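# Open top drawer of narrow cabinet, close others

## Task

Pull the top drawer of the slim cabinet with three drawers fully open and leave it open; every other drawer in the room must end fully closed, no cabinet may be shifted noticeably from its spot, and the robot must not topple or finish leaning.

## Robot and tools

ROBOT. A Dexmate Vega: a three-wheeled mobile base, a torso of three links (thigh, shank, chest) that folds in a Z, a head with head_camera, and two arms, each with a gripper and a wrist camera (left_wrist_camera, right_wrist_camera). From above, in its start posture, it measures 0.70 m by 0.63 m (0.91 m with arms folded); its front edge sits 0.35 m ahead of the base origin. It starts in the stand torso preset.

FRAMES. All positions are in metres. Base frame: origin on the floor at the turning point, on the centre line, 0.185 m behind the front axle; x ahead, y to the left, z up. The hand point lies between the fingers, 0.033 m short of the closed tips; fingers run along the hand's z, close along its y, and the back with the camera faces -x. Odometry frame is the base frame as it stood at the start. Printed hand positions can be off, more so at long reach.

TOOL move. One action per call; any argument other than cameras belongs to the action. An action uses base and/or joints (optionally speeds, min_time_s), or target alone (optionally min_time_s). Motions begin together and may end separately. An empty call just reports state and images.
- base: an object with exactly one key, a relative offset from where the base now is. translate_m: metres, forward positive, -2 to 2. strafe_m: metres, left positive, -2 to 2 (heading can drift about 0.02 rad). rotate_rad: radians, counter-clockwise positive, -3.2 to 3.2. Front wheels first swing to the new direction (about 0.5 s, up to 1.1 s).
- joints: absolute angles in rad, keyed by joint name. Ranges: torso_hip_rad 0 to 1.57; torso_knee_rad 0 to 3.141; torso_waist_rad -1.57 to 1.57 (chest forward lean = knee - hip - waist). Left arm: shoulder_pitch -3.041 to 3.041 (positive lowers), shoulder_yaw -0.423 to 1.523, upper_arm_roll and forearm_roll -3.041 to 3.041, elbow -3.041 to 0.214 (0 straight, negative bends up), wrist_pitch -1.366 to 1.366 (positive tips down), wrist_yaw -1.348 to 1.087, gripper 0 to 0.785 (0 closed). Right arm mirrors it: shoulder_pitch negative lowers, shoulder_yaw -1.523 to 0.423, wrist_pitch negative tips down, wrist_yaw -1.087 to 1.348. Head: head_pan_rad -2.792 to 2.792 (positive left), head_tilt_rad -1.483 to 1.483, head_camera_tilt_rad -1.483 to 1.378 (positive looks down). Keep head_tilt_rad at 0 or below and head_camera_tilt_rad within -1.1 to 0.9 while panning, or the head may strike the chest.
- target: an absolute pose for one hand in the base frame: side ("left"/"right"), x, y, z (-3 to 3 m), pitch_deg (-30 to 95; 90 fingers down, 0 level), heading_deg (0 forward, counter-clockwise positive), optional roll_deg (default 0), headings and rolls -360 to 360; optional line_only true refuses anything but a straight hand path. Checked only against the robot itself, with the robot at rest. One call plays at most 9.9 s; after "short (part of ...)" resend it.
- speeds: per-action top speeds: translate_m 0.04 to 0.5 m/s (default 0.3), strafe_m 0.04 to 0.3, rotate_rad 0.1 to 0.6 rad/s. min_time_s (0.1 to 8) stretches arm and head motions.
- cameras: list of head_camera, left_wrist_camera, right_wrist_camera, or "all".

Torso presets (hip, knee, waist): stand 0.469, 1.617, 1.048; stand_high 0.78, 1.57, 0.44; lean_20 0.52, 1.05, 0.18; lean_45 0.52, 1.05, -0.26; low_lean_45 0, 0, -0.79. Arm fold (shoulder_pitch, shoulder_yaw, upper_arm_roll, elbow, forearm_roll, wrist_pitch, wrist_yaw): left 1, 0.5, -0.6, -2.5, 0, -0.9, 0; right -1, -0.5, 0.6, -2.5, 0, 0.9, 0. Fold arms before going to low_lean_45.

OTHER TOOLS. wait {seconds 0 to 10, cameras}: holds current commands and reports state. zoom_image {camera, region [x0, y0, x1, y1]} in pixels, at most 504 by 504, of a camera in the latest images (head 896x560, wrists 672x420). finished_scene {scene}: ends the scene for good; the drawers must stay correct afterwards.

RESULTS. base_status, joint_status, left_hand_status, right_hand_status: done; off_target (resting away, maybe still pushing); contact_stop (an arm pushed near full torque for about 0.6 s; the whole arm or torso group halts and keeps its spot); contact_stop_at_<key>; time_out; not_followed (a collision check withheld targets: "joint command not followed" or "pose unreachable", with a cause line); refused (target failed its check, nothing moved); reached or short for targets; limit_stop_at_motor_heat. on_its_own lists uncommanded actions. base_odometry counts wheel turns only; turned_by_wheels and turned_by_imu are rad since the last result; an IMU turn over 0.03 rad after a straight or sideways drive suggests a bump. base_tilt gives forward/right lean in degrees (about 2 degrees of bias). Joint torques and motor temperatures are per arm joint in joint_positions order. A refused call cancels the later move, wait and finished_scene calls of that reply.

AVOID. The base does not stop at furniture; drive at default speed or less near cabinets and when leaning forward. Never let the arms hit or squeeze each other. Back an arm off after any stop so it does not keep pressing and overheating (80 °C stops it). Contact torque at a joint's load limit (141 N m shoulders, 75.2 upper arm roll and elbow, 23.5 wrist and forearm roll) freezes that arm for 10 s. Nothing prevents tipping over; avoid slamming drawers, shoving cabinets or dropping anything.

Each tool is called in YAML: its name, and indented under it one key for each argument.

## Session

move:
  joints: {"head_pan_rad": -1.2, "head_camera_tilt_rad": 0.3}
  cameras: ["head_camera"]

move:
  joints: {"head_pan_rad": -2.4, "head_camera_tilt_rad": 0.3}
  cameras: ["head_camera"]

move:
  joints: {"head_pan_rad": 0.0, "head_camera_tilt_rad": 0.3}
  cameras: ["head_camera"]

move:
  joints: {"head_pan_rad": 1.2, "head_camera_tilt_rad": 0.3}
  cameras: ["head_camera"]

move:
  joints: {"head_pan_rad": 2.4, "head_camera_tilt_rad": 0.3}
  cameras: ["head_camera"]

Scene clock: 1.47 s.
Joint torques (N m): left_arm=[4.87 -0.81 -0.8 -2.08 0.08 -1.73 -0.03] | right_arm=[-6.63 -1.02 0.45 -2.55 0.07 2.2 -0.1]
Motor temperatures (°C): left_arm=[31 31 31 26 40 35 41] | right_arm=[30 27 33 31 36 36 33]
move: done
base_odometry: x=+0.000 y=+0.000 heading=+0.000
turned_by_wheels: +0.000
turned_by_imu: +0.000
base_tilt: forward=+0.0 right=+0.8
base_status: not commanded
joint_positions: torso_hip_rad=+0.469 torso_knee_rad=+1.617 torso_waist_rad=+1.048 left_shoulder_pitch_rad=+2.189 left_shoulder_yaw_rad=-0.007 left_upper_arm_roll_rad=+0.016 left_elbow_rad=-1.090 left_forearm_roll_rad=+0.013 left_wrist_pitch_rad=-0.515 left_wrist_yaw_rad=+0.020 left_gripper_rad=+0.005 right_shoulder_pitch_rad=-2.209 right_shoulder_yaw_rad=-0.016 right_upper_arm_roll_rad=+0.009 right_elbow_rad=-1.106 right_forearm_roll_rad=-0.010 right_wrist_pitch_rad=+0.494 right_wrist_yaw_rad=-0.018 right_gripper_rad=+0.005 head_pan_rad=-1.200 head_tilt_rad=+0.000 head_camera_tilt_rad=+0.300
joint_status: all done
chest: x=-0.0111 y=+0.0000 z=+1.4155 quat_wxyz=(+0.999, +0.000, +0.050, +0.000) (m; base frame)
left_hand: x=+0.1832 y=+0.2195 z=+0.6290 quat_wxyz=(+0.429, +0.002, +0.903, +0.000) pitch_deg=+39.1 heading_deg=-0.2 roll_deg=+0.1 back=up (m; base frame)
right_hand: x=+0.1700 y=-0.2462 z=+0.6246 quat_wxyz=(+0.418, -0.007, +0.908, -0.015) pitch_deg=+40.6 heading_deg=-1.6 roll_deg=-2.5 back=up (m; base frame)
pictures: head_camera

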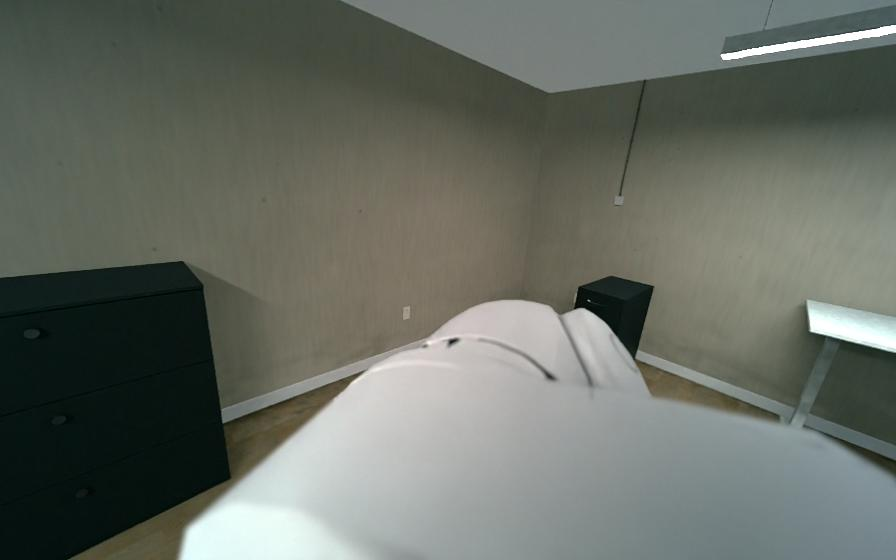

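Scene clock: 2.93 s.
Joint torques (N m): left_arm=[4.97 0.03 -1.26 -2.42 0.11 -1.04 -0.12] | right_arm=[-5.63 -1.48 0.48 -1.46 0.04 1.74 -0.07]
move: done
base_odometry: x=+0.000 y=+0.000 heading=+0.000
turned_by_wheels: +0.000
turned_by_imu: +0.000
base_tilt: forward=+0.0 right=+0.8
base_status: not commanded
joint_positions: torso_hip_rad=+0.469 torso_knee_rad=+1.617 torso_waist_rad=+1.048 left_shoulder_pitch_rad=+2.189 left_shoulder_yaw_rad=-0.007 left_upper_arm_roll_rad=+0.016 left_elbow_rad=-1.090 left_forearm_roll_rad=+0.013 left_wrist_pitch_rad=-0.515 left_wrist_yaw_rad=+0.020 left_gripper_rad=+0.005 right_shoulder_pitch_rad=-2.209 right_shoulder_yaw_rad=-0.016 right_upper_arm_roll_rad=+0.009 right_elbow_rad=-1.106 right_forearm_roll_rad=-0.010 right_wrist_pitch_rad=+0.494 right_wrist_yaw_rad=-0.018 right_gripper_rad=+0.005 head_pan_rad=-2.400 head_tilt_rad=+0.000 head_camera_tilt_rad=+0.300
joint_status: all done
chest: x=-0.0111 y=+0.0000 z=+1.4155 quat_wxyz=(+0.999, +0.000, +0.050, +0.000) (m; base frame)
left_hand: x=+0.1832 y=+0.2195 z=+0.6290 quat_wxyz=(+0.429, +0.002, +0.903, +0.000) pitch_deg=+39.1 heading_deg=-0.2 roll_deg=+0.1 back=up (m; base frame)
right_hand: x=+0.1700 y=-0.2462 z=+0.6246 quat_wxyz=(+0.418, -0.007, +0.908, -0.015) pitch_deg=+40.6 heading_deg=-1.6 roll_deg=-2.5 back=up (m; base frame)
pictures: head_camera

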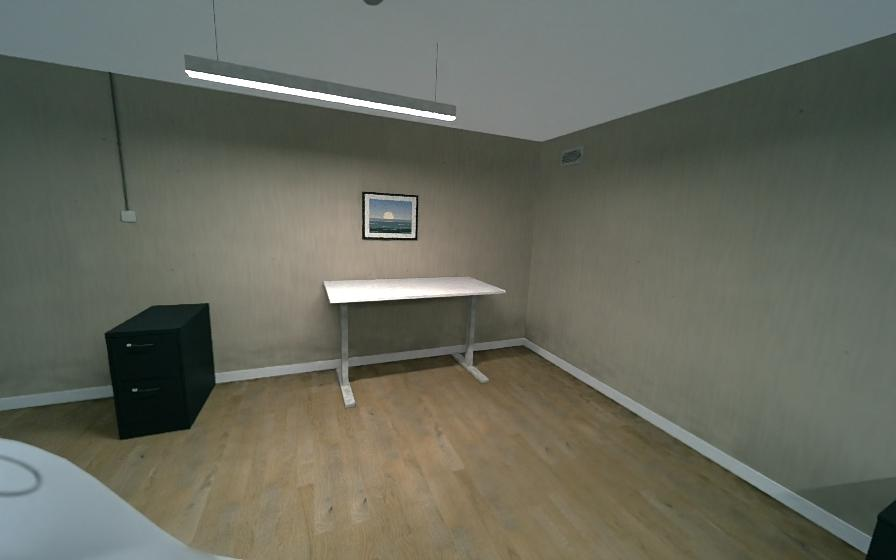

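Scene clock: 5.20 s.
Joint torques (N m): left_arm=[5.55 -0.12 -0.53 -3.27 0.15 -1.39 -0.23] | right_arm=[-5.24 -0.89 0.09 -2.44 0.19 2.18 -0.39]
move: done
base_odometry: x=+0.000 y=+0.000 heading=+0.000
turned_by_wheels: +0.000
turned_by_imu: +0.000
base_tilt: forward=+0.1 right=+0.8
base_status: not commanded
joint_positions: torso_hip_rad=+0.469 torso_knee_rad=+1.617 torso_waist_rad=+1.048 left_shoulder_pitch_rad=+2.189 left_shoulder_yaw_rad=-0.007 left_upper_arm_roll_rad=+0.016 left_elbow_rad=-1.090 left_forearm_roll_rad=+0.013 left_wrist_pitch_rad=-0.515 left_wrist_yaw_rad=+0.020 left_gripper_rad=+0.005 right_shoulder_pitch_rad=-2.209 right_shoulder_yaw_rad=-0.016 right_upper_arm_roll_rad=+0.009 right_elbow_rad=-1.106 right_forearm_roll_rad=-0.010 right_wrist_pitch_rad=+0.494 right_wrist_yaw_rad=-0.018 right_gripper_rad=+0.005 head_pan_rad=+0.000 head_tilt_rad=+0.000 head_camera_tilt_rad=+0.300
joint_status: all done
chest: x=-0.0111 y=+0.0000 z=+1.4155 quat_wxyz=(+0.999, +0.000, +0.050, +0.000) (m; base frame)
left_hand: x=+0.1832 y=+0.2195 z=+0.6290 quat_wxyz=(+0.429, +0.002, +0.903, +0.000) pitch_deg=+39.1 heading_deg=-0.2 roll_deg=+0.1 back=up (m; base frame)
right_hand: x=+0.1700 y=-0.2462 z=+0.6246 quat_wxyz=(+0.418, -0.007, +0.908, -0.015) pitch_deg=+40.6 heading_deg=-1.6 roll_deg=-2.5 back=up (m; base frame)
pictures: head_camera

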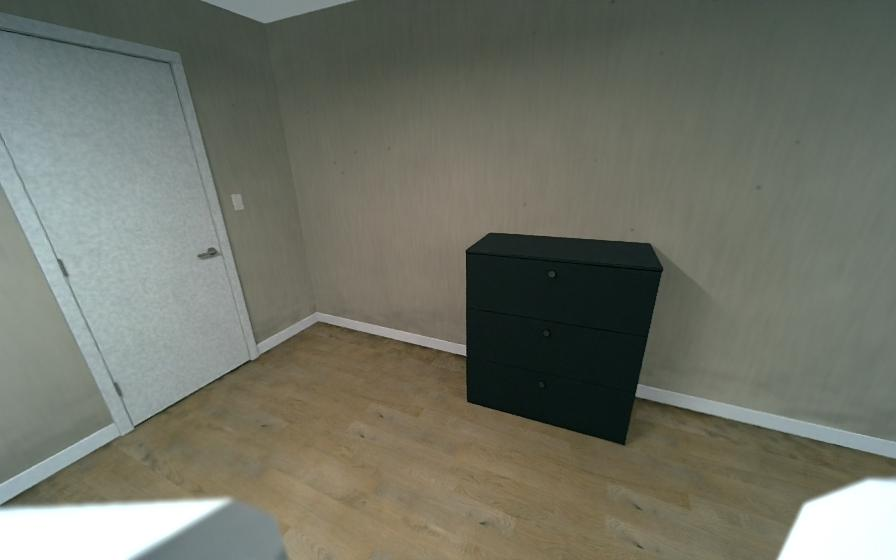

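Scene clock: 6.67 s.
Joint torques (N m): left_arm=[5.3 -0.65 -0.31 -3.69 0.17 -1.24 -0.03] | right_arm=[-5.24 -3.18 0.68 -2.45 0.17 2.17 -0.11]
move: done
base_odometry: x=+0.000 y=+0.000 heading=+0.000
turned_by_wheels: +0.000
turned_by_imu: +0.000
base_tilt: forward=+0.1 right=+0.8
base_status: not commanded
joint_positions: torso_hip_rad=+0.469 torso_knee_rad=+1.617 torso_waist_rad=+1.048 left_shoulder_pitch_rad=+2.189 left_shoulder_yaw_rad=-0.007 left_upper_arm_roll_rad=+0.016 left_elbow_rad=-1.090 left_forearm_roll_rad=+0.013 left_wrist_pitch_rad=-0.515 left_wrist_yaw_rad=+0.020 left_gripper_rad=+0.005 right_shoulder_pitch_rad=-2.209 right_shoulder_yaw_rad=-0.016 right_upper_arm_roll_rad=+0.009 right_elbow_rad=-1.106 right_forearm_roll_rad=-0.010 right_wrist_pitch_rad=+0.494 right_wrist_yaw_rad=-0.018 right_gripper_rad=+0.005 head_pan_rad=+1.200 head_tilt_rad=+0.000 head_camera_tilt_rad=+0.300
joint_status: all done
chest: x=-0.0111 y=+0.0000 z=+1.4155 quat_wxyz=(+0.999, +0.000, +0.050, +0.000) (m; base frame)
left_hand: x=+0.1832 y=+0.2195 z=+0.6290 quat_wxyz=(+0.429, +0.002, +0.903, +0.000) pitch_deg=+39.1 heading_deg=-0.2 roll_deg=+0.1 back=up (m; base frame)
right_hand: x=+0.1700 y=-0.2462 z=+0.6246 quat_wxyz=(+0.418, -0.007, +0.908, -0.015) pitch_deg=+40.6 heading_deg=-1.6 roll_deg=-2.5 back=up (m; base frame)
pictures: head_camera

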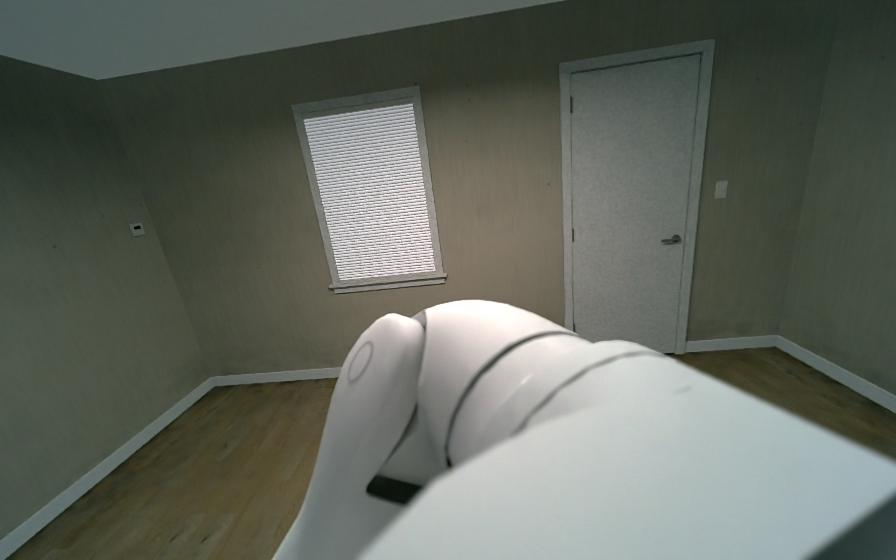

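Scene clock: 8.13 s.
Joint torques (N m): left_arm=[4.32 -0.35 -0.3 -2.73 0 -1.72 0] | right_arm=[-4.18 -1.27 0.82 -2 0.17 1.93 -0.1]
move: done
base_odometry: x=+0.000 y=+0.000 heading=+0.000
turned_by_wheels: +0.000
turned_by_imu: +0.000
base_tilt: forward=+0.0 right=+0.7
base_status: not commanded
joint_positions: torso_hip_rad=+0.469 torso_knee_rad=+1.617 torso_waist_rad=+1.048 left_shoulder_pitch_rad=+2.189 left_shoulder_yaw_rad=-0.007 left_upper_arm_roll_rad=+0.016 left_elbow_rad=-1.090 left_forearm_roll_rad=+0.013 left_wrist_pitch_rad=-0.515 left_wrist_yaw_rad=+0.020 left_gripper_rad=+0.005 right_shoulder_pitch_rad=-2.209 right_shoulder_yaw_rad=-0.016 right_upper_arm_roll_rad=+0.009 right_elbow_rad=-1.106 right_forearm_roll_rad=-0.010 right_wrist_pitch_rad=+0.494 right_wrist_yaw_rad=-0.018 right_gripper_rad=+0.005 head_pan_rad=+2.400 head_tilt_rad=+0.000 head_camera_tilt_rad=+0.300
joint_status: all done
chest: x=-0.0111 y=+0.0000 z=+1.4155 quat_wxyz=(+0.999, +0.000, +0.050, +0.000) (m; base frame)
left_hand: x=+0.1832 y=+0.2195 z=+0.6290 quat_wxyz=(+0.429, +0.002, +0.903, +0.000) pitch_deg=+39.1 heading_deg=-0.2 roll_deg=+0.1 back=up (m; base frame)
right_hand: x=+0.1700 y=-0.2462 z=+0.6246 quat_wxyz=(+0.418, -0.007, +0.908, -0.015) pitch_deg=+40.6 heading_deg=-1.6 roll_deg=-2.5 back=up (m; base frame)
pictures: head_camera

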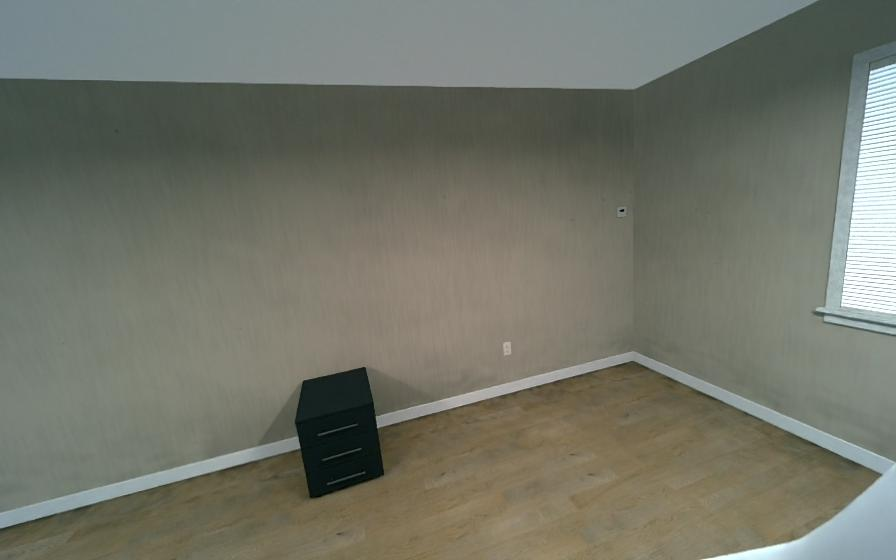

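move:
  base: {"rotate_rad": 2.604}
  joints: {"torso_hip_rad": 0.0, "torso_knee_rad": 0.45, "torso_waist_rad": -0.2, "left_shoulder_pitch_rad": 1.3, "left_elbow_rad": -1.8, "left_wrist_pitch_rad": 0, "right_shoulder_pitch_rad": -1.3, "right_elbow_rad": -1.8, "right_wrist_pitch_rad": 0, "head_pan_rad": 0, "head_camera_tilt_rad": 0, "left_gripper_rad": 0.4}
  cameras: ["head_camera"]

move:
  base: {"translate_m": 0.86}
  joints: {"left_shoulder_pitch_rad": 0.918, "left_shoulder_yaw_rad": -0.19, "left_upper_arm_roll_rad": -0.497, "left_elbow_rad": -0.943, "left_forearm_roll_rad": -1.11, "left_wrist_pitch_rad": 0.271, "left_wrist_yaw_rad": -0.649}

move:
  base: {"rotate_rad": 0.127}
  cameras: ["head_camera", "left_wrist_camera"]

Scene clock: 15.40 s.
Joint torques (N m): left_arm=[-14.66 -0.19 -0.78 -7.42 0.18 -2.74 0.05] | right_arm=[19.35 -1.61 0.68 -6.98 0.17 2.44 -0.23]
move: done
base_odometry: x=+0.003 y=+0.000 heading=+2.612
turned_by_wheels: +2.612
turned_by_imu: +2.598
base_tilt: forward=+0.0 right=+0.8
base_status: done
joint_positions: torso_hip_rad=+0.001 torso_knee_rad=+0.450 torso_waist_rad=-0.200 left_shoulder_pitch_rad=+1.300 left_shoulder_yaw_rad=-0.007 left_upper_arm_roll_rad=+0.016 left_elbow_rad=-1.800 left_forearm_roll_rad=+0.013 left_wrist_pitch_rad=+0.000 left_wrist_yaw_rad=+0.020 left_gripper_rad=+0.400 right_shoulder_pitch_rad=-1.301 right_shoulder_yaw_rad=-0.016 right_upper_arm_roll_rad=+0.009 right_elbow_rad=-1.800 right_forearm_roll_rad=-0.010 right_wrist_pitch_rad=+0.000 right_wrist_yaw_rad=-0.018 right_gripper_rad=+0.005 head_pan_rad=+0.000 head_tilt_rad=+0.000 head_camera_tilt_rad=+0.000
joint_status: all done
chest: x=+0.0589 y=+0.0000 z=+1.0404 quat_wxyz=(+0.948, +0.000, +0.319, +0.000) (m; base frame)
left_hand: x=+0.6368 y=+0.2230 z=+0.5856 quat_wxyz=(+0.652, -0.001, +0.758, +0.003) pitch_deg=+8.6 heading_deg=+0.3 roll_deg=+0.2 back=up (m; base frame)
right_hand: x=+0.6367 y=-0.2442 z=+0.5856 quat_wxyz=(+0.652, -0.003, +0.758, -0.018) pitch_deg=+8.6 heading_deg=-1.3 roll_deg=-1.8 back=up (m; base frame)
pictures: head_camera

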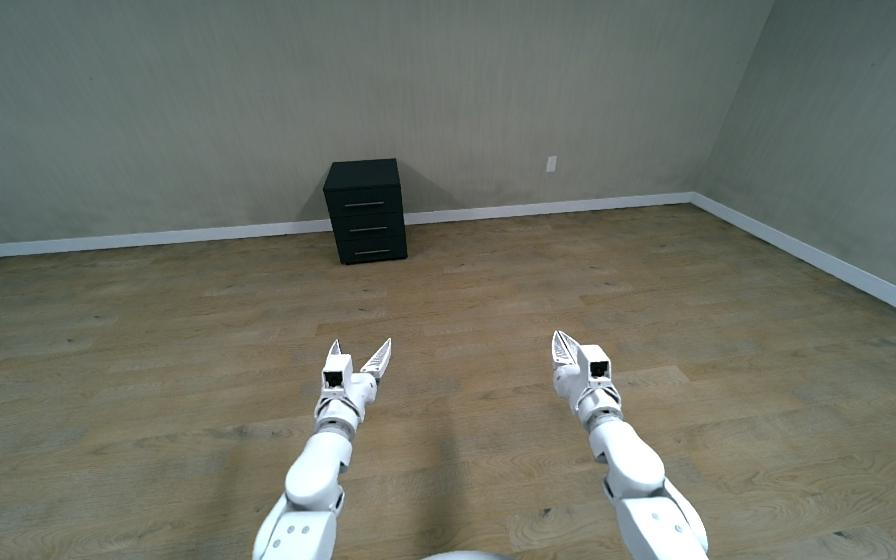

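Scene clock: 20.50 s.
Joint torques (N m): left_arm=[-17.7 -3.12 -0.91 -5.27 -0.82 0.27 -1.43] | right_arm=[18.81 -2.87 0.69 -9.03 0.13 2.25 -0.19]
move: done
base_odometry: x=-0.740 y=+0.433 heading=+2.613
turned_by_wheels: +0.001
turned_by_imu: +0.000
base_tilt: forward=+0.1 right=+0.8
base_status: done
joint_positions: torso_hip_rad=+0.001 torso_knee_rad=+0.450 torso_waist_rad=-0.200 left_shoulder_pitch_rad=+0.920 left_shoulder_yaw_rad=-0.189 left_upper_arm_roll_rad=-0.495 left_elbow_rad=-0.946 left_forearm_roll_rad=-1.106 left_wrist_pitch_rad=+0.270 left_wrist_yaw_rad=-0.646 left_gripper_rad=+0.400 right_shoulder_pitch_rad=-1.300 right_shoulder_yaw_rad=-0.016 right_upper_arm_roll_rad=+0.009 right_elbow_rad=-1.800 right_forearm_roll_rad=-0.010 right_wrist_pitch_rad=+0.000 right_wrist_yaw_rad=-0.018 right_gripper_rad=+0.005 head_pan_rad=+0.000 head_tilt_rad=+0.000 head_camera_tilt_rad=+0.000
joint_status: all done
chest: x=+0.0589 y=+0.0000 z=+1.0404 quat_wxyz=(+0.948, +0.000, +0.319, +0.000) (m; base frame)
left_hand: x=+0.6497 y=+0.2598 z=+0.4464 quat_wxyz=(+0.478, -0.520, +0.525, -0.476) pitch_deg=+5.2 heading_deg=-0.2 roll_deg=-89.6 (m; base frame)
right_hand: x=+0.6368 y=-0.2442 z=+0.5857 quat_wxyz=(+0.652, -0.003, +0.758, -0.018) pitch_deg=+8.6 heading_deg=-1.3 roll_deg=-1.8 back=up (m; base frame)
pictures: none

Scene clock: 22.00 s.
Joint torques (N m): left_arm=[-17.63 -3.01 -1.71 -4.73 -0.74 -0.14 -1.45] | right_arm=[18.61 -1.18 0.5 -8.84 0.17 2.84 -0.29]
move: done
base_odometry: x=-0.739 y=+0.434 heading=+2.740
turned_by_wheels: +0.127
turned_by_imu: +0.127
base_tilt: forward=+0.0 right=+0.8
base_status: done
joint_positions: torso_hip_rad=+0.001 torso_knee_rad=+0.450 torso_waist_rad=-0.200 left_shoulder_pitch_rad=+0.918 left_shoulder_yaw_rad=-0.190 left_upper_arm_roll_rad=-0.497 left_elbow_rad=-0.943 left_forearm_roll_rad=-1.110 left_wrist_pitch_rad=+0.271 left_wrist_yaw_rad=-0.649 left_gripper_rad=+0.400 right_shoulder_pitch_rad=-1.300 right_shoulder_yaw_rad=-0.016 right_upper_arm_roll_rad=+0.009 right_elbow_rad=-1.800 right_forearm_roll_rad=-0.010 right_wrist_pitch_rad=+0.000 right_wrist_yaw_rad=-0.018 right_gripper_rad=+0.005 head_pan_rad=+0.000 head_tilt_rad=+0.000 head_camera_tilt_rad=+0.000
joint_status: not commanded
chest: x=+0.0589 y=+0.0000 z=+1.0404 quat_wxyz=(+0.948, +0.000, +0.319, +0.000) (m; base frame)
left_hand: x=+0.6498 y=+0.2601 z=+0.4467 quat_wxyz=(+0.478, -0.521, +0.522, -0.477) pitch_deg=+5.1 heading_deg=+0.0 roll_deg=-89.9 (m; base frame)
right_hand: x=+0.6368 y=-0.2442 z=+0.5857 quat_wxyz=(+0.652, -0.003, +0.758, -0.018) pitch_deg=+8.6 heading_deg=-1.3 roll_deg=-1.8 back=up (m; base frame)
pictures: head_camera, left_wrist_camera

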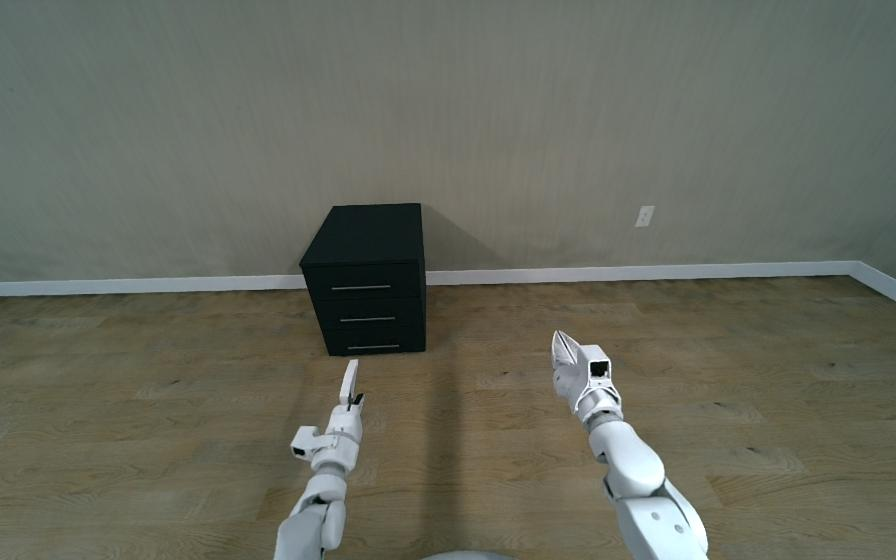

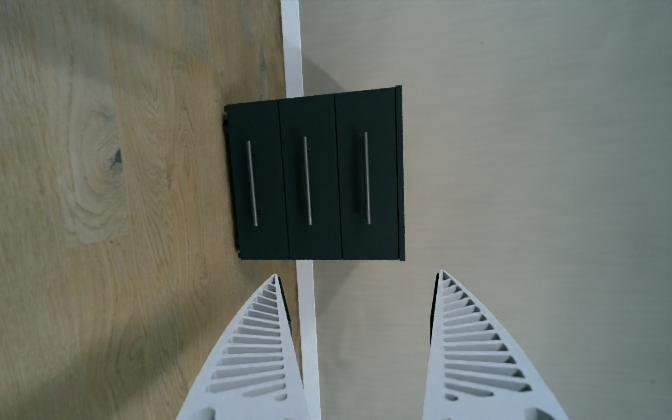

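move:
  base: {"rotate_rad": 0.06}

move:
  target: {"side": "left", "x": 0.65, "y": 0.2, "z": 0.44, "pitch_deg": 5, "heading_deg": 0, "roll_deg": 90}

move:
  base: {"translate_m": 0.28}
  cameras: ["left_wrist_camera", "head_camera"]

Scene clock: 23.93 s.
Joint torques (N m): left_arm=[-16.74 -1.7 -1.92 -5.37 -0.66 0.29 -1.13] | right_arm=[18.25 -1 0.8 -9.05 0 2.57 -0.1]
move: done
base_odometry: x=-0.740 y=+0.434 heading=+2.800
turned_by_wheels: +0.060
turned_by_imu: +0.060
base_tilt: forward=+0.0 right=+0.8
base_status: done
joint_positions: torso_hip_rad=+0.001 torso_knee_rad=+0.450 torso_waist_rad=-0.200 left_shoulder_pitch_rad=+0.918 left_shoulder_yaw_rad=-0.190 left_upper_arm_roll_rad=-0.497 left_elbow_rad=-0.943 left_forearm_roll_rad=-1.110 left_wrist_pitch_rad=+0.271 left_wrist_yaw_rad=-0.649 left_gripper_rad=+0.400 right_shoulder_pitch_rad=-1.300 right_shoulder_yaw_rad=-0.016 right_upper_arm_roll_rad=+0.009 right_elbow_rad=-1.800 right_forearm_roll_rad=-0.010 right_wrist_pitch_rad=+0.000 right_wrist_yaw_rad=-0.018 right_gripper_rad=+0.005 head_pan_rad=+0.000 head_tilt_rad=+0.000 head_camera_tilt_rad=+0.000
joint_status: not commanded
chest: x=+0.0589 y=+0.0000 z=+1.0404 quat_wxyz=(+0.948, +0.000, +0.319, +0.000) (m; base frame)
left_hand: x=+0.6498 y=+0.2602 z=+0.4467 quat_wxyz=(+0.478, -0.521, +0.522, -0.477) pitch_deg=+5.1 heading_deg=+0.0 roll_deg=-90.0 (m; base frame)
right_hand: x=+0.6368 y=-0.2442 z=+0.5857 quat_wxyz=(+0.652, -0.003, +0.758, -0.018) pitch_deg=+8.6 heading_deg=-1.3 roll_deg=-1.8 back=up (m; base frame)
pictures: none

Scene clock: 25.73 s.
Joint torques (N m): left_arm=[-17.77 -4.16 4.95 -3.66 0.03 0.41 -1.3] | right_arm=[17.92 -2.18 0.72 -7.88 0.03 2.1 -0.08]
move: done
base_odometry: x=-0.740 y=+0.434 heading=+2.800
turned_by_wheels: +0.000
turned_by_imu: +0.000
base_tilt: forward=+0.1 right=+0.8
base_status: not commanded
joint_positions: torso_hip_rad=+0.001 torso_knee_rad=+0.450 torso_waist_rad=-0.200 left_shoulder_pitch_rad=+0.902 left_shoulder_yaw_rad=-0.274 left_upper_arm_roll_rad=-0.457 left_elbow_rad=-0.877 left_forearm_roll_rad=-1.065 left_wrist_pitch_rad=+0.154 left_wrist_yaw_rad=-0.690 left_gripper_rad=+0.400 right_shoulder_pitch_rad=-1.300 right_shoulder_yaw_rad=-0.016 right_upper_arm_roll_rad=+0.009 right_elbow_rad=-1.800 right_forearm_roll_rad=-0.010 right_wrist_pitch_rad=+0.000 right_wrist_yaw_rad=-0.018 right_gripper_rad=+0.005 head_pan_rad=+0.000 head_tilt_rad=+0.000 head_camera_tilt_rad=+0.000
joint_status: not commanded
chest: x=+0.0589 y=+0.0000 z=+1.0404 quat_wxyz=(+0.948, +0.000, +0.319, +0.000) (m; base frame)
left_hand: x=+0.6498 y=+0.2022 z=+0.4398 quat_wxyz=(+0.478, -0.522, +0.521, -0.477) pitch_deg=+5.0 heading_deg=+0.0 roll_deg=+90.0 (m; base frame)
left_hand_status: reached (straight line, planned for 0.7 s): 2 mm and 0.0 deg off.
right_hand: x=+0.6368 y=-0.2442 z=+0.5857 quat_wxyz=(+0.652, -0.003, +0.758, -0.018) pitch_deg=+8.6 heading_deg=-1.3 roll_deg=-1.8 back=up (m; base frame)
pictures: none

Scene clock: 28.40 s.
Joint torques (N m): left_arm=[-16.16 -6.26 4.94 -3.71 -0.12 -0.34 -1.19] | right_arm=[18.99 -0.49 0.69 -8.09 0.13 3.04 -0.23]
move: done
base_odometry: x=-1.003 y=+0.527 heading=+2.800
turned_by_wheels: +0.001
turned_by_imu: +0.000
base_tilt: forward=+0.1 right=+0.7
base_status: done
joint_positions: torso_hip_rad=+0.001 torso_knee_rad=+0.450 torso_waist_rad=-0.200 left_shoulder_pitch_rad=+0.901 left_shoulder_yaw_rad=-0.277 left_upper_arm_roll_rad=-0.455 left_elbow_rad=-0.875 left_forearm_roll_rad=-1.063 left_wrist_pitch_rad=+0.150 left_wrist_yaw_rad=-0.691 left_gripper_rad=+0.400 right_shoulder_pitch_rad=-1.300 right_shoulder_yaw_rad=-0.016 right_upper_arm_roll_rad=+0.009 right_elbow_rad=-1.800 right_forearm_roll_rad=-0.010 right_wrist_pitch_rad=+0.000 right_wrist_yaw_rad=-0.018 right_gripper_rad=+0.005 head_pan_rad=+0.000 head_tilt_rad=+0.000 head_camera_tilt_rad=+0.000
joint_status: not commanded
chest: x=+0.0589 y=+0.0000 z=+1.0404 quat_wxyz=(+0.948, +0.000, +0.319, +0.000) (m; base frame)
left_hand: x=+0.6498 y=+0.2002 z=+0.4397 quat_wxyz=(+0.478, -0.522, +0.521, -0.477) pitch_deg=+5.0 heading_deg=+0.0 roll_deg=-90.0 (m; base frame)
right_hand: x=+0.6368 y=-0.2442 z=+0.5857 quat_wxyz=(+0.652, -0.003, +0.758, -0.018) pitch_deg=+8.6 heading_deg=-1.3 roll_deg=-1.8 back=up (m; base frame)
pictures: head_camera, left_wrist_camera

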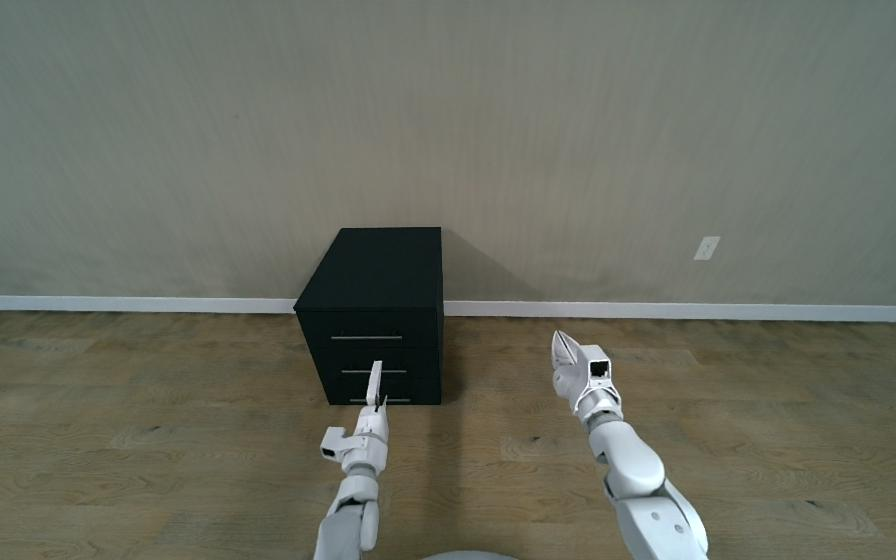

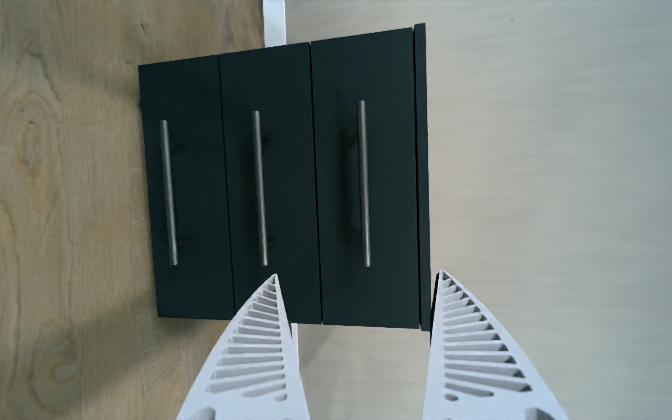

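move:
  base: {"translate_m": 0.145}
  speeds: {"translate_m": 0.15}
  cameras: ["left_wrist_camera"]

Scene clock: 30.70 s.
Joint torques (N m): left_arm=[-17.61 -4.47 4.56 -3.47 -0.01 0.03 -1.17] | right_arm=[17.53 -0.27 1.08 -7.97 0.28 1.78 -0.03]
move: done
base_odometry: x=-1.140 y=+0.576 heading=+2.801
turned_by_wheels: +0.001
turned_by_imu: +0.001
base_tilt: forward=+0.1 right=+0.7
base_status: done
joint_positions: torso_hip_rad=+0.001 torso_knee_rad=+0.450 torso_waist_rad=-0.200 left_shoulder_pitch_rad=+0.901 left_shoulder_yaw_rad=-0.277 left_upper_arm_roll_rad=-0.455 left_elbow_rad=-0.875 left_forearm_roll_rad=-1.063 left_wrist_pitch_rad=+0.150 left_wrist_yaw_rad=-0.691 left_gripper_rad=+0.400 right_shoulder_pitch_rad=-1.300 right_shoulder_yaw_rad=-0.016 right_upper_arm_roll_rad=+0.009 right_elbow_rad=-1.800 right_forearm_roll_rad=-0.010 right_wrist_pitch_rad=+0.000 right_wrist_yaw_rad=-0.018 right_gripper_rad=+0.005 head_pan_rad=+0.000 head_tilt_rad=+0.000 head_camera_tilt_rad=+0.000
joint_status: not commanded
chest: x=+0.0589 y=+0.0000 z=+1.0404 quat_wxyz=(+0.948, +0.000, +0.319, +0.000) (m; base frame)
left_hand: x=+0.6498 y=+0.2002 z=+0.4397 quat_wxyz=(+0.478, -0.522, +0.521, -0.478) pitch_deg=+5.0 heading_deg=+0.0 roll_deg=-90.0 (m; base frame)
right_hand: x=+0.6368 y=-0.2442 z=+0.5857 quat_wxyz=(+0.652, -0.003, +0.758, -0.018) pitch_deg=+8.6 heading_deg=-1.3 roll_deg=-1.8 back=up (m; base frame)
pictures: left_wrist_camera

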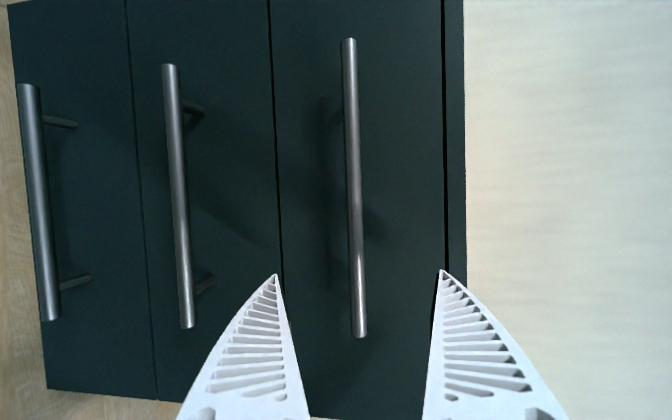

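move:
  target: {"side": "left", "x": 0.676, "y": 0.245, "z": 0.437, "pitch_deg": 5, "heading_deg": 0, "roll_deg": 90}

move:
  joints: {"left_gripper_rad": 0.0}
  cameras: ["left_wrist_camera"]

Scene clock: 33.10 s.
Joint torques (N m): left_arm=[-20.36 1.06 -2.55 -3.24 -0.31 0 -1.42] | right_arm=[17.57 -0.94 0.91 -7.17 0.11 2.66 -0.05]
move: done
base_odometry: x=-1.140 y=+0.576 heading=+2.801
turned_by_wheels: +0.000
turned_by_imu: +0.000
base_tilt: forward=+0.1 right=+0.7
base_status: not commanded
joint_positions: torso_hip_rad=+0.001 torso_knee_rad=+0.450 torso_waist_rad=-0.200 left_shoulder_pitch_rad=+0.777 left_shoulder_yaw_rad=-0.157 left_upper_arm_roll_rad=-0.498 left_elbow_rad=-0.689 left_forearm_roll_rad=-1.079 left_wrist_pitch_rad=+0.181 left_wrist_yaw_rad=-0.735 left_gripper_rad=+0.400 right_shoulder_pitch_rad=-1.300 right_shoulder_yaw_rad=-0.016 right_upper_arm_roll_rad=+0.009 right_elbow_rad=-1.800 right_forearm_roll_rad=-0.010 right_wrist_pitch_rad=+0.000 right_wrist_yaw_rad=-0.018 right_gripper_rad=+0.005 head_pan_rad=+0.000 head_tilt_rad=+0.000 head_camera_tilt_rad=+0.000
joint_status: not commanded
chest: x=+0.0589 y=+0.0000 z=+1.0404 quat_wxyz=(+0.948, +0.000, +0.319, +0.000) (m; base frame)
left_hand: x=+0.6753 y=+0.2439 z=+0.4368 quat_wxyz=(+0.477, -0.521, +0.522, -0.478) pitch_deg=+5.0 heading_deg=+0.0 roll_deg=-90.0 (m; base frame)
left_hand_status: reached (straight line, planned for 0.9 s): 1 mm and 0.0 deg off.
right_hand: x=+0.6368 y=-0.2442 z=+0.5857 quat_wxyz=(+0.652, -0.003, +0.758, -0.018) pitch_deg=+8.6 heading_deg=-1.3 roll_deg=-1.8 back=up (m; base frame)
pictures: none

Scene clock: 34.07 s.
Joint torques (N m): left_arm=[-15.08 4.19 -3.29 -2.23 -0.53 0.68 -1.28] | right_arm=[18.24 -1.76 0.32 -7.65 0.06 2.3 -0.17]
move: done
base_odometry: x=-1.140 y=+0.576 heading=+2.801
turned_by_wheels: +0.000
turned_by_imu: +0.000
base_tilt: forward=+0.1 right=+0.8
base_status: not commanded
joint_positions: torso_hip_rad=+0.001 torso_knee_rad=+0.450 torso_waist_rad=-0.200 left_shoulder_pitch_rad=+0.774 left_shoulder_yaw_rad=-0.155 left_upper_arm_roll_rad=-0.499 left_elbow_rad=-0.686 left_forearm_roll_rad=-1.080 left_wrist_pitch_rad=+0.181 left_wrist_yaw_rad=-0.736 left_gripper_rad=+0.000 right_shoulder_pitch_rad=-1.300 right_shoulder_yaw_rad=-0.016 right_upper_arm_roll_rad=+0.009 right_elbow_rad=-1.800 right_forearm_roll_rad=-0.010 right_wrist_pitch_rad=+0.000 right_wrist_yaw_rad=-0.018 right_gripper_rad=+0.005 head_pan_rad=+0.000 head_tilt_rad=+0.000 head_camera_tilt_rad=+0.000
joint_status: all done
chest: x=+0.0589 y=+0.0000 z=+1.0404 quat_wxyz=(+0.948, +0.000, +0.319, +0.000) (m; base frame)
left_hand: x=+0.6759 y=+0.2447 z=+0.4370 quat_wxyz=(+0.478, -0.521, +0.521, -0.478) pitch_deg=+5.0 heading_deg=+0.0 roll_deg=-90.0 (m; base frame)
right_hand: x=+0.6368 y=-0.2442 z=+0.5857 quat_wxyz=(+0.652, -0.003, +0.758, -0.018) pitch_deg=+8.6 heading_deg=-1.3 roll_deg=-1.8 back=up (m; base frame)
pictures: left_wrist_camera

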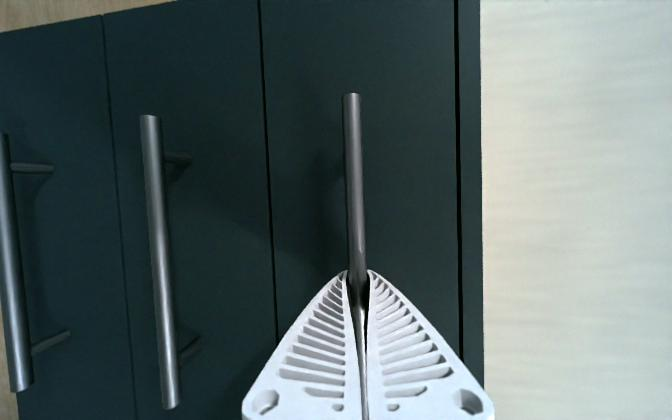

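move:
  base: {"translate_m": -0.33}
  speeds: {"translate_m": 0.12}
  cameras: ["left_wrist_camera", "head_camera"]

move:
  base: {"translate_m": -0.06}
  speeds: {"translate_m": 0.06}
  cameras: ["left_wrist_camera", "head_camera"]

Scene clock: 38.03 s.
Joint torques (N m): left_arm=[-11.82 -1.6 2.19 -1.89 1.38 2.13 -0.91] | right_arm=[16.59 -1.02 0.81 -8.43 -0.01 2.06 -0.01]
move: done
base_odometry: x=-0.829 y=+0.466 heading=+2.802
turned_by_wheels: +0.001
turned_by_imu: +0.002
base_tilt: forward=+0.1 right=+0.7
base_status: done
joint_positions: torso_hip_rad=+0.001 torso_knee_rad=+0.450 torso_waist_rad=-0.200 left_shoulder_pitch_rad=+0.774 left_shoulder_yaw_rad=-0.155 left_upper_arm_roll_rad=-0.499 left_elbow_rad=-0.686 left_forearm_roll_rad=-1.080 left_wrist_pitch_rad=+0.181 left_wrist_yaw_rad=-0.736 left_gripper_rad=+0.000 right_shoulder_pitch_rad=-1.300 right_shoulder_yaw_rad=-0.016 right_upper_arm_roll_rad=+0.009 right_elbow_rad=-1.800 right_forearm_roll_rad=-0.010 right_wrist_pitch_rad=+0.000 right_wrist_yaw_rad=-0.018 right_gripper_rad=+0.005 head_pan_rad=+0.000 head_tilt_rad=+0.000 head_camera_tilt_rad=+0.000
joint_status: not commanded
chest: x=+0.0589 y=+0.0000 z=+1.0404 quat_wxyz=(+0.948, +0.000, +0.319, +0.000) (m; base frame)
left_hand: x=+0.6760 y=+0.2454 z=+0.4372 quat_wxyz=(+0.478, -0.521, +0.521, -0.477) pitch_deg=+5.0 heading_deg=+0.0 roll_deg=-90.0 (m; base frame)
right_hand: x=+0.6368 y=-0.2442 z=+0.5857 quat_wxyz=(+0.652, -0.003, +0.758, -0.018) pitch_deg=+8.6 heading_deg=-1.3 roll_deg=-1.8 back=up (m; base frame)
pictures: head_camera, left_wrist_camera

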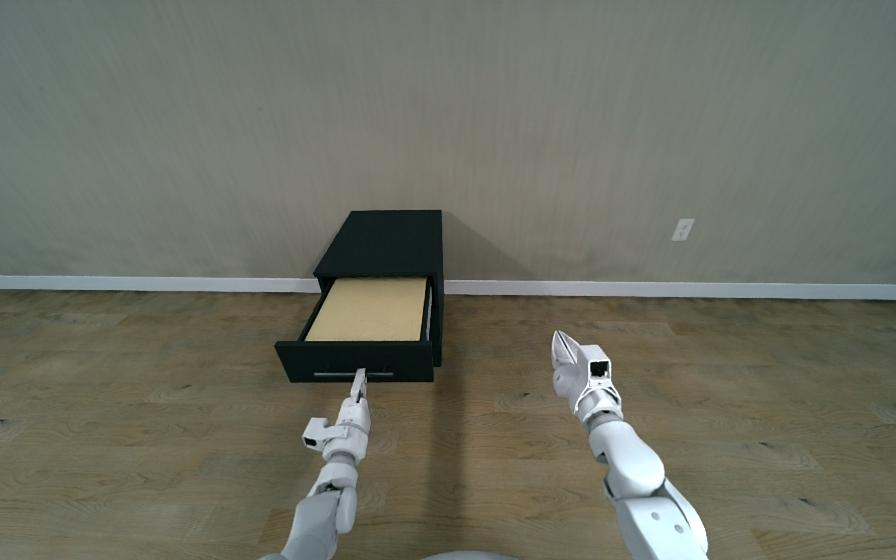

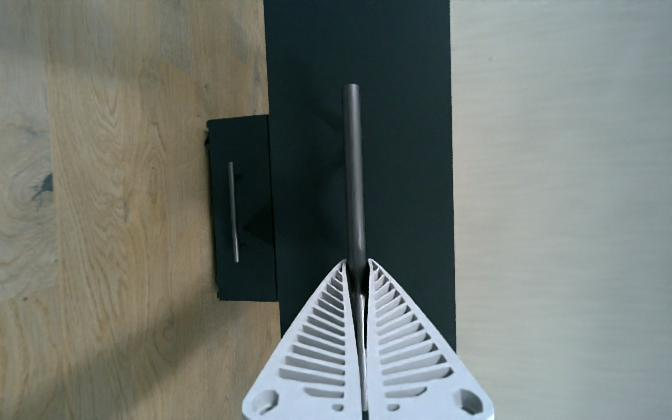

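Scene clock: 39.63 s.
Joint torques (N m): left_arm=[-11.16 -3.43 1.73 -1.74 1.02 1.21 -1.15] | right_arm=[17.36 -1.36 0.46 -7.22 0.13 2.26 -0.22]
move: done
base_odometry: x=-0.772 y=+0.446 heading=+2.803
turned_by_wheels: +0.001
turned_by_imu: +0.001
base_tilt: forward=+0.1 right=+0.8
base_status: done
joint_positions: torso_hip_rad=+0.001 torso_knee_rad=+0.450 torso_waist_rad=-0.200 left_shoulder_pitch_rad=+0.774 left_shoulder_yaw_rad=-0.155 left_upper_arm_roll_rad=-0.499 left_elbow_rad=-0.686 left_forearm_roll_rad=-1.080 left_wrist_pitch_rad=+0.181 left_wrist_yaw_rad=-0.736 left_gripper_rad=+0.000 right_shoulder_pitch_rad=-1.300 right_shoulder_yaw_rad=-0.016 right_upper_arm_roll_rad=+0.009 right_elbow_rad=-1.800 right_forearm_roll_rad=-0.010 right_wrist_pitch_rad=+0.000 right_wrist_yaw_rad=-0.018 right_gripper_rad=+0.005 head_pan_rad=+0.000 head_tilt_rad=+0.000 head_camera_tilt_rad=+0.000
joint_status: not commanded
chest: x=+0.0589 y=+0.0000 z=+1.0404 quat_wxyz=(+0.948, +0.000, +0.319, +0.000) (m; base frame)
left_hand: x=+0.6760 y=+0.2453 z=+0.4372 quat_wxyz=(+0.478, -0.521, +0.521, -0.478) pitch_deg=+5.0 heading_deg=+0.0 roll_deg=-90.0 (m; base frame)
right_hand: x=+0.6368 y=-0.2442 z=+0.5857 quat_wxyz=(+0.652, -0.003, +0.758, -0.018) pitch_deg=+8.6 heading_deg=-1.3 roll_deg=-1.8 back=up (m; base frame)
pictures: head_camera, left_wrist_camera

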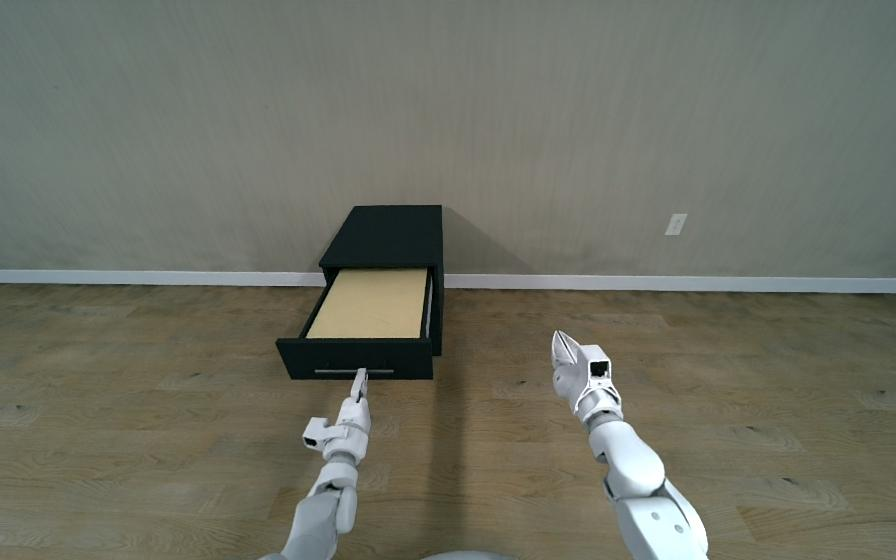

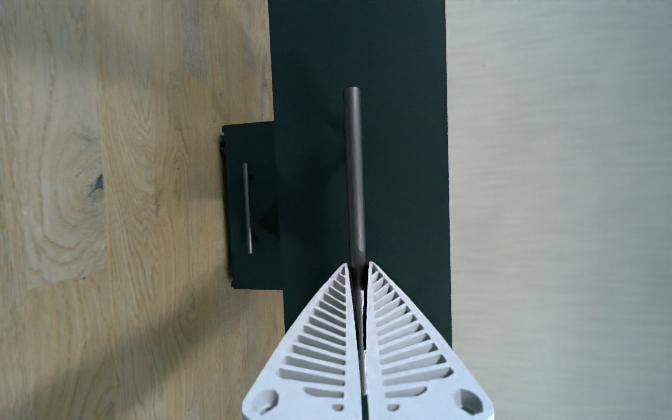

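move:
  base: {"translate_m": -0.02}
  speeds: {"translate_m": 0.05}
  cameras: ["left_wrist_camera", "head_camera"]

Scene clock: 40.77 s.
Joint torques (N m): left_arm=[-11.05 -3.05 2.81 -5.42 -0.07 0.55 -0.84] | right_arm=[18.34 -2.54 0.52 -7.58 0.12 2.65 -0.15]
move: done
base_odometry: x=-0.753 y=+0.440 heading=+2.804
turned_by_wheels: +0.001
turned_by_imu: +0.001
base_tilt: forward=+0.0 right=+0.7
base_status: done
joint_positions: torso_hip_rad=+0.001 torso_knee_rad=+0.450 torso_waist_rad=-0.200 left_shoulder_pitch_rad=+0.774 left_shoulder_yaw_rad=-0.155 left_upper_arm_roll_rad=-0.499 left_elbow_rad=-0.685 left_forearm_roll_rad=-1.080 left_wrist_pitch_rad=+0.181 left_wrist_yaw_rad=-0.736 left_gripper_rad=+0.000 right_shoulder_pitch_rad=-1.300 right_shoulder_yaw_rad=-0.016 right_upper_arm_roll_rad=+0.009 right_elbow_rad=-1.800 right_forearm_roll_rad=-0.010 right_wrist_pitch_rad=+0.000 right_wrist_yaw_rad=-0.018 right_gripper_rad=+0.005 head_pan_rad=+0.000 head_tilt_rad=+0.000 head_camera_tilt_rad=+0.000
joint_status: not commanded
chest: x=+0.0589 y=+0.0000 z=+1.0404 quat_wxyz=(+0.948, +0.000, +0.319, +0.000) (m; base frame)
left_hand: x=+0.6760 y=+0.2451 z=+0.4371 quat_wxyz=(+0.478, -0.521, +0.521, -0.478) pitch_deg=+5.0 heading_deg=+0.0 roll_deg=-90.0 (m; base frame)
right_hand: x=+0.6368 y=-0.2442 z=+0.5857 quat_wxyz=(+0.652, -0.003, +0.758, -0.018) pitch_deg=+8.6 heading_deg=-1.3 roll_deg=-1.8 back=up (m; base frame)
pictures: head_camera, left_wrist_camera

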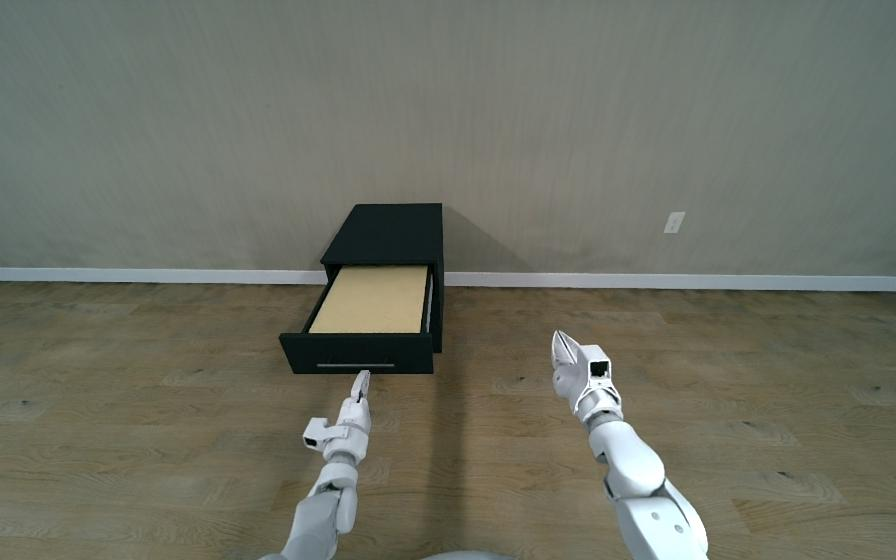

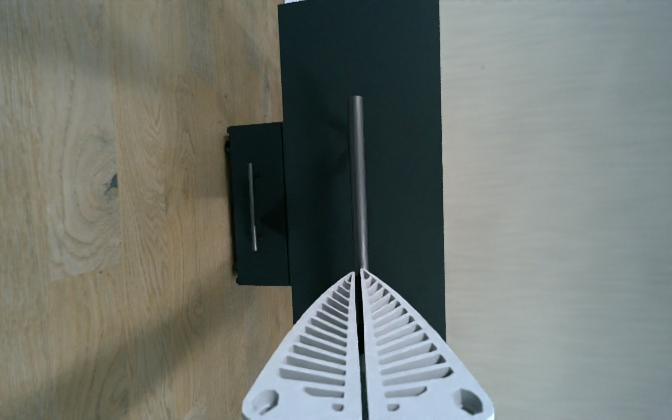

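finished_scene:
  scene: 2

The scene is finished: the task was done.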